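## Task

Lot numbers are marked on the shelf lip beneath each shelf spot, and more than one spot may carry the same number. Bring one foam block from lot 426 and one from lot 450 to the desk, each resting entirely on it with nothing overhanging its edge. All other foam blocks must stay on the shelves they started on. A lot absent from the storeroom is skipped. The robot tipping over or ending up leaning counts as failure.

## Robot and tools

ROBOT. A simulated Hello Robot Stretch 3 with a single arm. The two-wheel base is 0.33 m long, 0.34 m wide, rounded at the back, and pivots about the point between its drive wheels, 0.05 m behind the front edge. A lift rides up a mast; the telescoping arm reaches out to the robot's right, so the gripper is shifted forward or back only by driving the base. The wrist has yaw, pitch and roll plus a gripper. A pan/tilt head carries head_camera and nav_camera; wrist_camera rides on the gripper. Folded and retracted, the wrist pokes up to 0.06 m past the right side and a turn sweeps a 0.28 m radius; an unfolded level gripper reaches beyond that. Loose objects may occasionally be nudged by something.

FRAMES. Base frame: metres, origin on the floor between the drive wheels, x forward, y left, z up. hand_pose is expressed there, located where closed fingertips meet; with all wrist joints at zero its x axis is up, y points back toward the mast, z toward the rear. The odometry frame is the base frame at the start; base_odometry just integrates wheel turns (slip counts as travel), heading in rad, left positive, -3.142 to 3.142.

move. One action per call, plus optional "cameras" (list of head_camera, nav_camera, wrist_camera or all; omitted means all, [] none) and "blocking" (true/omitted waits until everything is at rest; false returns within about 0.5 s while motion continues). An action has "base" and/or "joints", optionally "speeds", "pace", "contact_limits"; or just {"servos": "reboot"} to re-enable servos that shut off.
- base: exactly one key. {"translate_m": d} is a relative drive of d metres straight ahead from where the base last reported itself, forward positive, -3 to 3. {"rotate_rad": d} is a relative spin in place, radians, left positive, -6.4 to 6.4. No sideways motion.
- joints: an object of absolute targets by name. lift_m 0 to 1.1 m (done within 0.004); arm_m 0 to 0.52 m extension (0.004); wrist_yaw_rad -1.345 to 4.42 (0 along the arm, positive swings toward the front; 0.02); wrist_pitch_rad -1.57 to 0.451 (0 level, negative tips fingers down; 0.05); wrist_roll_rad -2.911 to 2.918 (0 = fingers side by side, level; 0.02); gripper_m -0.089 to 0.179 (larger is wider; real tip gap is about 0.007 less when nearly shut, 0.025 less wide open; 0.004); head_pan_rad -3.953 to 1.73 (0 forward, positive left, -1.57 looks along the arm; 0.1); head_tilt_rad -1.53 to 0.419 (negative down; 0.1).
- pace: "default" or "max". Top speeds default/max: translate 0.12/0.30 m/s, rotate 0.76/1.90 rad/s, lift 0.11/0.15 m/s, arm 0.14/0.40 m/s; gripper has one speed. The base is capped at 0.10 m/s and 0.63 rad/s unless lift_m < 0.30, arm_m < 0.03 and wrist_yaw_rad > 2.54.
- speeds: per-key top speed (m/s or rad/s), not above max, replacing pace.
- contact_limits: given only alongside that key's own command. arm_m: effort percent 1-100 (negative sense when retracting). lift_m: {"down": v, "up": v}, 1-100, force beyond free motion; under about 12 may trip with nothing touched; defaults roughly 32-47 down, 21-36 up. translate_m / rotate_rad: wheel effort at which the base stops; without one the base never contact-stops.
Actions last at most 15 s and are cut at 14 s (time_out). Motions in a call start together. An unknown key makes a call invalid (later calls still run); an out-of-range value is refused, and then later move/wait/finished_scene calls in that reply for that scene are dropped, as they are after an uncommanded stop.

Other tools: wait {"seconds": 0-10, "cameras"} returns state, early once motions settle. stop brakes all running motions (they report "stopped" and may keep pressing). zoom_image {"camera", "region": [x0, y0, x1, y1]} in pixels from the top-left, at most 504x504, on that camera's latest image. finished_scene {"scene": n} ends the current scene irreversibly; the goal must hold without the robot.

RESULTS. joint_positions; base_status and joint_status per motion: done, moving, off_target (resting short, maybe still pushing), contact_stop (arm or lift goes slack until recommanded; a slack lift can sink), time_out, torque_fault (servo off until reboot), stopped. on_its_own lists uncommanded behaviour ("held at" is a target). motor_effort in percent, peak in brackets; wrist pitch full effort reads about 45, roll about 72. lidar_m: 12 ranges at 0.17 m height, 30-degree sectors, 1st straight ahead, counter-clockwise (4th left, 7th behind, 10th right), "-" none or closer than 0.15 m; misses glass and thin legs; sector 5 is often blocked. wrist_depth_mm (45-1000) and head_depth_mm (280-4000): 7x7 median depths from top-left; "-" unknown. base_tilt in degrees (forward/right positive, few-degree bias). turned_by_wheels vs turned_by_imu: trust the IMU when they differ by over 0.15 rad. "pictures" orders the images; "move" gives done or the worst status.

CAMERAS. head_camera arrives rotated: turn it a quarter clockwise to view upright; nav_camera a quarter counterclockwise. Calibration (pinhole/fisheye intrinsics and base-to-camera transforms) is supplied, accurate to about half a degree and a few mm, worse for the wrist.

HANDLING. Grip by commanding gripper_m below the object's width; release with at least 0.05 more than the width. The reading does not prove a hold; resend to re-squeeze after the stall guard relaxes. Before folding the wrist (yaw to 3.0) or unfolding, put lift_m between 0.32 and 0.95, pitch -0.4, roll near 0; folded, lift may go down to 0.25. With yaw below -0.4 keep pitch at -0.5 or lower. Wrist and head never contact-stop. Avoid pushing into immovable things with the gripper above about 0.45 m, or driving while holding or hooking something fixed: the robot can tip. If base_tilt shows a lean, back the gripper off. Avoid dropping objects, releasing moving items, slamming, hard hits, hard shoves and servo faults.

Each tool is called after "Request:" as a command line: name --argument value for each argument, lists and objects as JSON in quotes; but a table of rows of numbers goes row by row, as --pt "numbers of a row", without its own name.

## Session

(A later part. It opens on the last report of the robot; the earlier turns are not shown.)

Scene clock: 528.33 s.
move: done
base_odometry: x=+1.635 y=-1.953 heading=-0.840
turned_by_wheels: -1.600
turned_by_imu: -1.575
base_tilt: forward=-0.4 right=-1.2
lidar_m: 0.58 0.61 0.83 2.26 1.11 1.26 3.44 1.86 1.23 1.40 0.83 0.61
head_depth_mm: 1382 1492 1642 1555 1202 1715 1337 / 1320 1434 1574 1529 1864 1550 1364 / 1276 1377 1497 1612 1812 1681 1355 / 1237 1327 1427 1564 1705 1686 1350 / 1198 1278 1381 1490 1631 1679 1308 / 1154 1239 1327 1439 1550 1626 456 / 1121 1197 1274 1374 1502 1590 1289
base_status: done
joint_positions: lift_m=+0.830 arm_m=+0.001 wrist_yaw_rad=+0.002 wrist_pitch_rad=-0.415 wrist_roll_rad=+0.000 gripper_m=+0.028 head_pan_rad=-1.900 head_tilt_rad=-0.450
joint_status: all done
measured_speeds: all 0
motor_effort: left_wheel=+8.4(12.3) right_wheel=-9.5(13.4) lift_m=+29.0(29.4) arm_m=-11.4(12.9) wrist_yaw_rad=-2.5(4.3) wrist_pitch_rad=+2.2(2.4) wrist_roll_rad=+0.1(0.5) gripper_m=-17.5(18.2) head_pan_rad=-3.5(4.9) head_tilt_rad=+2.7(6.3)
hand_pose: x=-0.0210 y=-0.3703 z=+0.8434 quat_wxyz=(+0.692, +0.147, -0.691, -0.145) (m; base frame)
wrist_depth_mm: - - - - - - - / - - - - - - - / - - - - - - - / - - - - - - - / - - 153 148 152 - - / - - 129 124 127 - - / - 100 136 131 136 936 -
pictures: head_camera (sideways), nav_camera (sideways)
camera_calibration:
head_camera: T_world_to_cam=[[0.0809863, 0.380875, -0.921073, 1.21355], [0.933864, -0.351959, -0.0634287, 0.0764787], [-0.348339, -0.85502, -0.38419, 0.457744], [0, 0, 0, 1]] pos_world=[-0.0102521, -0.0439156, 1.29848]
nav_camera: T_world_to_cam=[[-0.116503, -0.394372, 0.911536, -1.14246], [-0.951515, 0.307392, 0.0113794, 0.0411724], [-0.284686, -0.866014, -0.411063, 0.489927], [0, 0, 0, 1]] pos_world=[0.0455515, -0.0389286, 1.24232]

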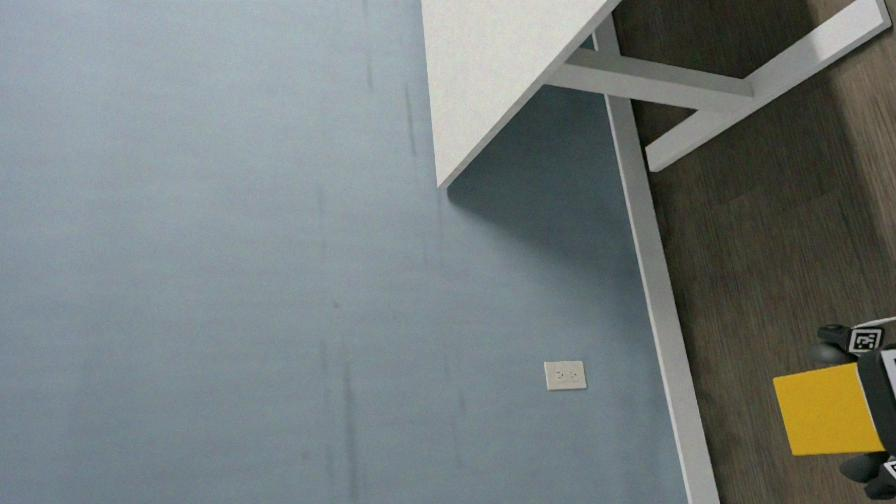

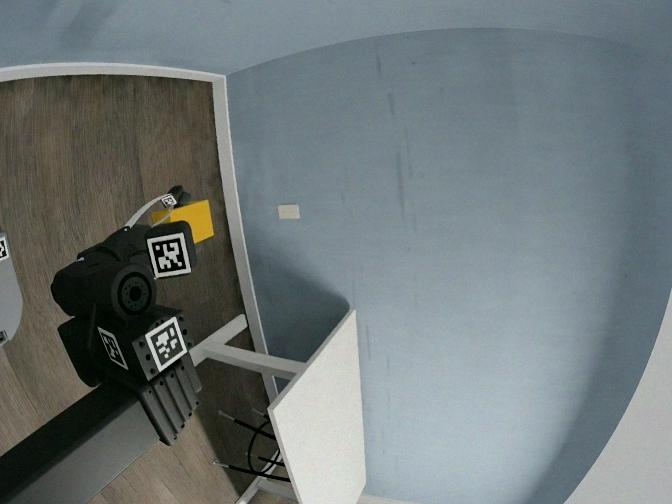

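Request:
move --base '{"translate_m": -1.05}' --joints '{"head_pan_rad": -1.6, "head_tilt_rad": -0.5}' --cameras '["nav_camera", "head_camera"]'

Scene clock: 546.77 s.
move: done
base_odometry: x=+0.934 y=-1.171 heading=-0.840
turned_by_wheels: +0.000
turned_by_imu: +0.000
base_tilt: forward=-0.4 right=-1.0
lidar_m: 1.62 1.69 0.92 0.88 0.92 1.25 2.65 1.35 0.87 0.95 1.45 1.68
head_depth_mm: 1179 1268 1388 1377 953 1077 1296 / 1173 1260 1372 1363 951 1473 1318 / 1162 1261 1376 1348 940 1243 1253 / 1162 1252 1359 1325 934 773 304 / 1159 1249 1358 1312 925 1451 1212 / 1153 1242 1350 1306 921 1247 1262 / 1144 1237 1346 1414 915 1442 1285
base_status: done
joint_positions: lift_m=+0.830 arm_m=+0.001 wrist_yaw_rad=+0.002 wrist_pitch_rad=-0.415 wrist_roll_rad=+0.000 gripper_m=+0.028 head_pan_rad=-1.600 head_tilt_rad=-0.500
joint_status: all done
measured_speeds: all 0
motor_effort: left_wheel=-3.1(9.7) right_wheel=-8.7(15.0) lift_m=+29.2(30.2) arm_m=-5.5(11.0) wrist_yaw_rad=-3.4(4.7) wrist_pitch_rad=+2.1(2.4) wrist_roll_rad=-0.1(0.3) gripper_m=-17.7(18.3) head_pan_rad=-2.7(6.0) head_tilt_rad=-4.7(6.9)
hand_pose: x=-0.0210 y=-0.3703 z=+0.8434 quat_wxyz=(+0.692, +0.147, -0.691, -0.145) (m; base frame)
wrist_depth_mm: - - - - - - - / - - - - - - - / - - - - - - - / - - - - - - - / - - 153 148 151 - - / - - 129 124 128 - - / - 963 136 131 135 941 -
pictures: head_camera (sideways), nav_camera (sideways)
camera_calibration:
head_camera: T_world_to_cam=[[-0.0336064, 0.433514, -0.90052, 1.18748], [0.996225, -0.0576269, -0.0649198, 0.0780698], [-0.0800378, -0.899302, -0.429941, 0.515649], [0, 0, 0, 1]] pos_world=[0.00340316, -0.0465653, 1.29612]
nav_camera: T_world_to_cam=[[0.00366029, -0.456382, 0.889777, -1.11483], [-0.999867, 0.0124951, 0.0105221, 0.0426185], [-0.0159199, -0.889696, -0.456275, 0.547154], [0, 0, 0, 1]] pos_world=[0.055404, -0.02252, 1.24116]

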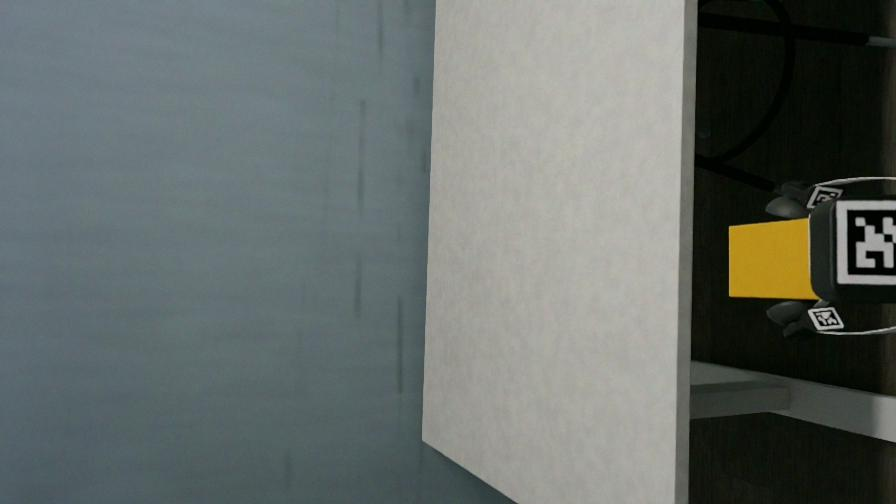

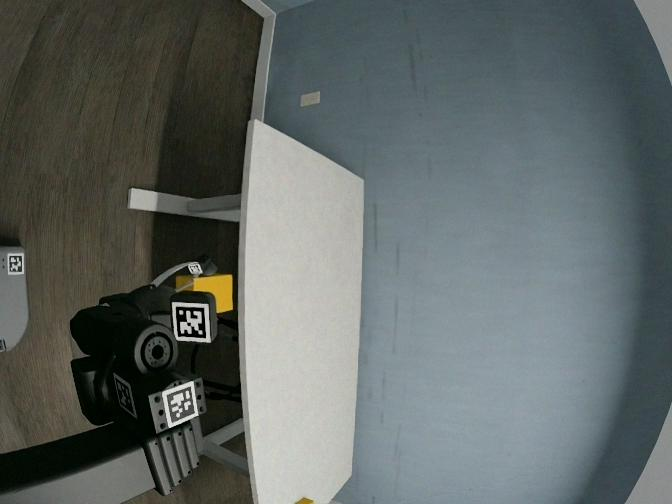

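Request:
move --joints '{"arm_m": 0.40}' --speeds '{"arm_m": 0.3}' --contact_limits '{"arm_m": 30}' --cameras '[]'

Request:
move --joints '{"lift_m": 0.75}' --speeds '{"lift_m": 0.08}' --cameras '["wrist_camera"]'

Request:
move --joints '{"lift_m": 0.726}' --speeds '{"lift_m": 0.03}' --contact_limits '{"lift_m": {"down": 14}}' --cameras '["wrist_camera"]'

Scene clock: 560.27 s.
move: done
base_odometry: x=+0.934 y=-1.171 heading=-0.840
turned_by_wheels: +0.000
turned_by_imu: +0.000
base_tilt: forward=-0.3 right=-1.1
lidar_m: 1.62 1.68 0.92 0.88 0.91 1.25 2.65 1.35 0.87 0.95 1.45 1.68
head_depth_mm: 1174 1274 1378 1372 954 765 - / 1163 1267 1376 1365 433 330 1284 / 1170 1258 1372 1345 551 1246 1312 / 1159 1256 1360 1322 592 1454 1297 / 1158 1250 1357 1321 887 1445 1302 / 1152 1241 1352 1307 917 1255 1262 / 1148 1234 1342 1423 915 1444 1289
base_status: not commanded
joint_positions: lift_m=+0.830 arm_m=+0.400 wrist_yaw_rad=+0.002 wrist_pitch_rad=-0.415 wrist_roll_rad=+0.000 gripper_m=+0.028 head_pan_rad=-1.600 head_tilt_rad=-0.500
joint_status: all done
measured_speeds: all 0
motor_effort: left_wheel=-2.8(3.6) right_wheel=-8.4(9.9) lift_m=+28.2(29.4) arm_m=+12.8(14.6) wrist_yaw_rad=-2.1(4.1) wrist_pitch_rad=+2.2(2.4) wrist_roll_rad=-0.2(0.4) gripper_m=-17.7(18.4) head_pan_rad=-2.4(3.5) head_tilt_rad=-3.5(5.6)
contact_limits: arm_m 30 (drawing in: default 31, maximum 55; extending or still: default 39, maximum 69)
hand_pose: x=-0.0210 y=-0.7698 z=+0.8434 quat_wxyz=(+0.692, +0.147, -0.691, -0.145) (m; base frame)
wrist_depth_mm: - - - - - - - / - - - - - - - / - - - - - - - / - - - - - - - / - - 149 148 148 - - / - - 129 124 127 - - / - 100 126 131 129 105 -
pictures: none
No camera images: "cameras" was empty.

Scene clock: 561.93 s.
move: done
base_odometry: x=+0.934 y=-1.171 heading=-0.840
turned_by_wheels: +0.000
turned_by_imu: +0.000
base_tilt: forward=-0.4 right=-1.1
lidar_m: 1.62 1.69 0.92 0.88 0.92 1.25 2.65 1.34 0.87 0.95 1.45 1.68
head_depth_mm: 1169 1277 1384 1379 955 1076 1262 / 1167 1264 1372 1364 951 447 346 / 1160 1256 1374 1351 577 761 1309 / 1161 1256 1358 1335 592 1460 1306 / 1152 1245 1351 1322 888 1449 1300 / 1150 1240 1355 1303 919 1252 1269 / 1149 1235 1341 1425 910 1433 1292
base_status: not commanded
joint_positions: lift_m=+0.750 arm_m=+0.400 wrist_yaw_rad=+0.002 wrist_pitch_rad=-0.415 wrist_roll_rad=+0.000 gripper_m=+0.028 head_pan_rad=-1.600 head_tilt_rad=-0.500
joint_status: all done
measured_speeds: all 0
motor_effort: left_wheel=-3.0(3.5) right_wheel=-8.6(9.7) lift_m=+26.2(29.4) arm_m=+11.7(13.3) wrist_yaw_rad=-1.9(4.0) wrist_pitch_rad=+2.3(2.4) wrist_roll_rad=-0.2(0.3) gripper_m=-18.0(18.4) head_pan_rad=-2.5(3.2) head_tilt_rad=-2.9(4.2)
contact_limits: arm_m 30 (drawing in: default 31, maximum 55; extending or still: default 39, maximum 69)
hand_pose: x=-0.0210 y=-0.7698 z=+0.7634 quat_wxyz=(+0.692, +0.147, -0.691, -0.145) (m; base frame)
wrist_depth_mm: - - - - - - - / - - - - - - - / - - - - - - - / - - - - - - - / - - 149 148 148 - - / - - 129 124 128 - - / - 100 126 131 129 105 -
pictures: wrist_camera
camera_calibration:
wrist_camera: T_world_to_cam=[[-0.998907, -0.039358, -0.0252198, -0.0253129], [-0.00219525, 0.578422, -0.815735, 1.10049], [0.0466934, -0.814788, -0.577876, -0.0188678], [0, 0, 0, 1]] pos_world=[-0.0219883, -0.652914, 0.886163]

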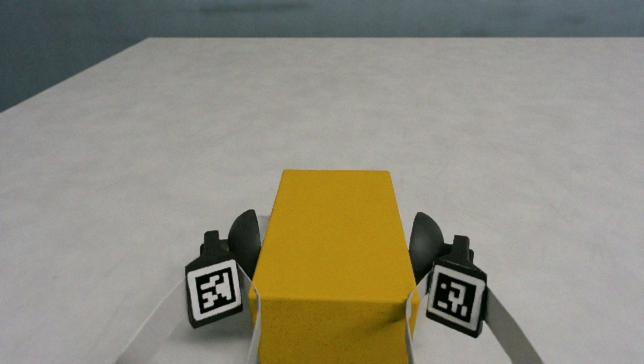

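Scene clock: 563.30 s.
move: done
base_odometry: x=+0.934 y=-1.171 heading=-0.840
turned_by_wheels: +0.000
turned_by_imu: +0.000
base_tilt: forward=-0.3 right=-1.3
lidar_m: 1.62 1.69 0.92 0.88 0.92 1.25 2.65 1.35 0.87 0.95 1.45 1.69
head_depth_mm: 1172 1269 1388 1383 955 1073 1288 / 1172 1264 1385 1367 949 762 362 / 1167 1257 1376 1353 611 587 1283 / 1154 1256 1372 1336 607 1460 1300 / 1162 1244 1361 1321 924 1464 1302 / 1155 1243 1347 1306 918 1246 1258 / 1149 1240 1350 1418 919 1442 1292
base_status: not commanded
joint_positions: lift_m=+0.726 arm_m=+0.400 wrist_yaw_rad=+0.002 wrist_pitch_rad=-0.390 wrist_roll_rad=+0.000 gripper_m=+0.028 head_pan_rad=-1.600 head_tilt_rad=-0.500
joint_status: all done
measured_speeds: all 0
motor_effort: left_wheel=-2.8(3.5) right_wheel=-7.5(9.4) lift_m=+22.6(26.4) arm_m=+10.8(11.9) wrist_yaw_rad=-2.5(4.5) wrist_pitch_rad=-2.4(2.8) wrist_roll_rad=-0.2(0.3) gripper_m=-17.7(18.0) head_pan_rad=-2.1(2.7) head_tilt_rad=-3.4(4.0)
contact_limits: arm_m 30 (drawing in: default 31, maximum 55; extending or still: default 39, maximum 69); lift_m down 14 (down: maximum 72; up: maximum 65)
hand_pose: x=-0.0211 y=-0.7728 z=+0.7450 quat_wxyz=(+0.694, +0.138, -0.693, -0.137) (m; base frame)
wrist_depth_mm: - - - - - - - / - - - - - - - / - - - - - - - / - - - 170 - - - / - - 151 145 145 - - / - - 129 123 126 - - / - 100 125 132 129 106 -
pictures: wrist_camera
camera_calibration:
wrist_camera: T_world_to_cam=[[-0.998935, -0.0392026, -0.024316, -0.0266334], [-0.00169043, 0.557855, -0.829937, 1.082], [0.0461004, -0.829012, -0.557328, -0.0583118], [0, 0, 0, 1]] pos_world=[-0.0220878, -0.652983, 0.864843]

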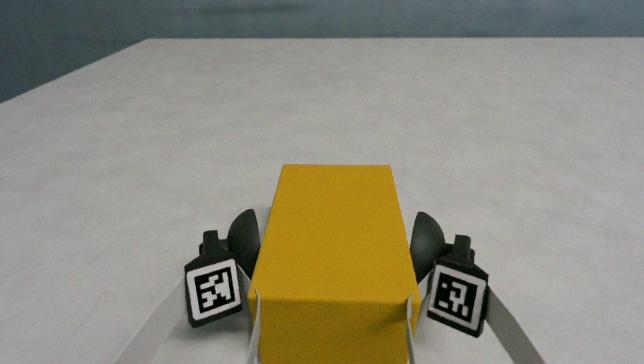

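Request:
move --joints '{"gripper_m": 0.179}' --cameras '[]'

Request:
move --joints '{"lift_m": 0.85}' --cameras '[]'

Request:
move --joints '{"arm_m": 0.0}' --speeds '{"arm_m": 0.35}' --cameras '["nav_camera", "head_camera"]'

Scene clock: 570.83 s.
move: done
base_odometry: x=+0.934 y=-1.171 heading=-0.840
turned_by_wheels: +0.000
turned_by_imu: +0.000
base_tilt: forward=-0.2 right=-1.0
lidar_m: 1.62 1.69 0.92 0.88 0.91 1.25 2.65 1.35 0.87 0.95 1.46 1.69
head_depth_mm: 1171 1269 1381 1379 955 1072 1292 / 1167 1259 1379 1362 946 761 362 / 1156 1261 1372 1348 612 587 1277 / 1156 1257 1373 1326 608 1459 1299 / 1157 1249 1362 1316 925 1460 1303 / 1150 1246 1356 1303 921 1247 1259 / 1146 1239 1348 1421 909 1442 1286
base_status: not commanded
joint_positions: lift_m=+0.726 arm_m=+0.400 wrist_yaw_rad=+0.002 wrist_pitch_rad=-0.411 wrist_roll_rad=+0.000 gripper_m=+0.179 head_pan_rad=-1.600 head_tilt_rad=-0.500
joint_status: all done
measured_speeds: all 0
motor_effort: left_wheel=-2.7(3.2) right_wheel=-7.4(8.1) lift_m=+29.7(29.9) arm_m=+7.1(9.2) wrist_yaw_rad=-2.0(3.8) wrist_pitch_rad=+1.6(2.4) wrist_roll_rad=+0.1(0.5) gripper_m=+0.6(83.9) head_pan_rad=-1.5(2.7) head_tilt_rad=-2.2(3.0)
contact_limits: arm_m 30 (drawing in: default 31, maximum 55; extending or still: default 39, maximum 69); lift_m down 14 (down: maximum 72; up: maximum 65)
hand_pose: x=-0.0211 y=-0.7702 z=+0.7401 quat_wxyz=(+0.693, +0.145, -0.692, -0.144) (m; base frame)
wrist_depth_mm: - - - - - - - / - - - - - - - / - - - - - - - / - - - 164 - - - / - 142 - 136 136 - - / - 126 - 120 119 - - / - - - 131 - - 105
pictures: none
No camera images: "cameras" was empty.

Scene clock: 572.80 s.
move: done
base_odometry: x=+0.934 y=-1.171 heading=-0.840
turned_by_wheels: +0.000
turned_by_imu: +0.000
base_tilt: forward=-0.4 right=-1.2
lidar_m: 1.62 1.68 0.92 0.88 0.91 1.24 2.65 1.34 0.87 0.95 1.45 1.68
head_depth_mm: 1177 1272 1396 1376 954 323 - / 1168 1269 1384 1356 381 323 1281 / 1163 1260 1372 575 832 1244 1306 / 1160 1251 1364 560 629 1456 1300 / 1159 1246 1365 1322 888 1450 1295 / 1152 1236 1355 1307 922 1251 1263 / 1146 1237 1348 1412 913 1438 1278
base_status: not commanded
joint_positions: lift_m=+0.850 arm_m=+0.400 wrist_yaw_rad=+0.002 wrist_pitch_rad=-0.412 wrist_roll_rad=+0.000 gripper_m=+0.179 head_pan_rad=-1.600 head_tilt_rad=-0.500
joint_status: all done
measured_speeds: all 0
motor_effort: left_wheel=-2.8(3.3) right_wheel=-7.1(8.2) lift_m=+29.4(34.0) arm_m=+5.8(7.6) wrist_yaw_rad=-2.8(4.0) wrist_pitch_rad=+1.9(2.0) wrist_roll_rad=+0.1(0.3) gripper_m=+0.3(1.2) head_pan_rad=-1.2(2.1) head_tilt_rad=-0.9(2.5)
contact_limits: arm_m 30 (drawing in: default 31, maximum 55; extending or still: default 39, maximum 69)
hand_pose: x=-0.0211 y=-0.7701 z=+0.8640 quat_wxyz=(+0.693, +0.146, -0.692, -0.144) (m; base frame)
wrist_depth_mm: - - - - - - - / - - - - - - - / - - - - - - - / - - - - - - - / - 142 - - - - - / - 126 - - - - - / - - - - - - 105
pictures: none
No camera images: "cameras" was empty.

Scene clock: 576.47 s.
move: done
base_odometry: x=+0.934 y=-1.171 heading=-0.840
turned_by_wheels: +0.000
turned_by_imu: +0.000
base_tilt: forward=-0.3 right=-1.3
lidar_m: 1.63 1.68 0.92 0.88 0.91 1.25 2.65 1.35 0.87 0.95 1.45 1.69
head_depth_mm: 1176 1268 1387 1374 953 1074 1294 / 1172 1267 1391 1359 949 1468 1278 / 1162 1261 1371 1347 940 1248 1242 / 1154 1252 1367 1335 899 1459 294 / 1150 1247 1364 1317 928 1451 1265 / 1153 1245 1357 1300 919 1230 1195 / 1143 1242 1346 1425 910 1438 1287
base_status: not commanded
joint_positions: lift_m=+0.850 arm_m=+0.001 wrist_yaw_rad=+0.002 wrist_pitch_rad=-0.413 wrist_roll_rad=+0.000 gripper_m=+0.179 head_pan_rad=-1.600 head_tilt_rad=-0.500
joint_status: all done
measured_speeds: all 0
motor_effort: left_wheel=-2.8(3.1) right_wheel=-7.2(8.2) lift_m=+26.0(29.9) arm_m=-13.0(13.7) wrist_yaw_rad=-2.2(3.7) wrist_pitch_rad=+1.9(2.0) wrist_roll_rad=-0.3(0.3) gripper_m=+0.5(1.2) head_pan_rad=-0.9(1.9) head_tilt_rad=-1.0(2.4)
hand_pose: x=-0.0211 y=-0.3706 z=+0.8639 quat_wxyz=(+0.693, +0.146, -0.692, -0.145) (m; base frame)
wrist_depth_mm: - - - - - - - / - - - - - - - / - - - - - - - / - - - - - - - / - - - - - - - / 123 - - - - - - / - - - - - - 105
pictures: head_camera (sideways), nav_camera (sideways)
camera_calibration:
head_camera: T_world_to_cam=[[-0.0335004, 0.433754, -0.900408, 1.18734], [0.99622, -0.0577522, -0.0648862, 0.0780204], [-0.0801452, -0.899178, -0.43018, 0.515966], [0, 0, 0, 1]] pos_world=[0.00340318, -0.0465644, 1.29611]
nav_camera: T_world_to_cam=[[0.00356149, -0.456619, 0.889655, -1.11468], [-0.999865, 0.0126281, 0.0104841, 0.042668], [-0.0160218, -0.889573, -0.456512, 0.547457], [0, 0, 0, 1]] pos_world=[0.0554035, -0.0225189, 1.24115]

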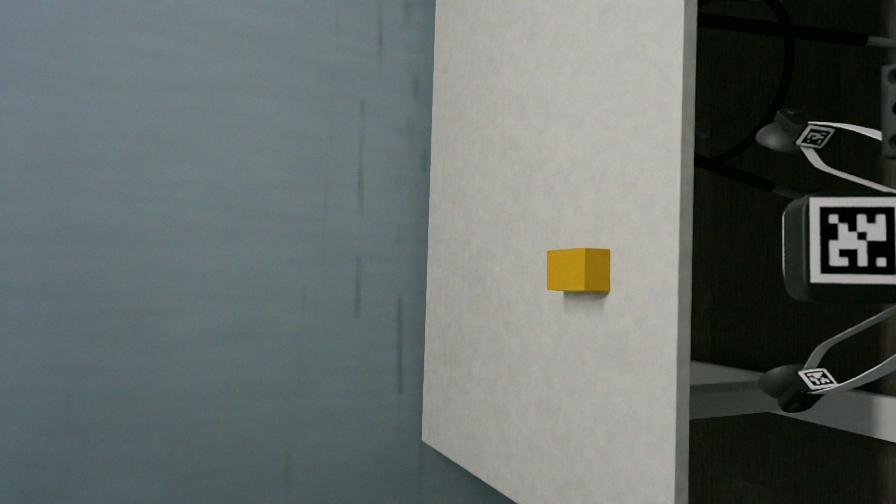

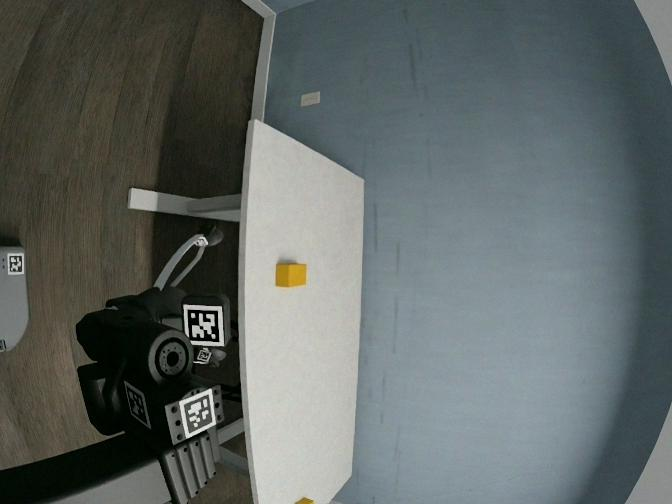

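Both blocks are on the desk.

Request:
finished_scene --scene 3

The scene is finished: the task was done.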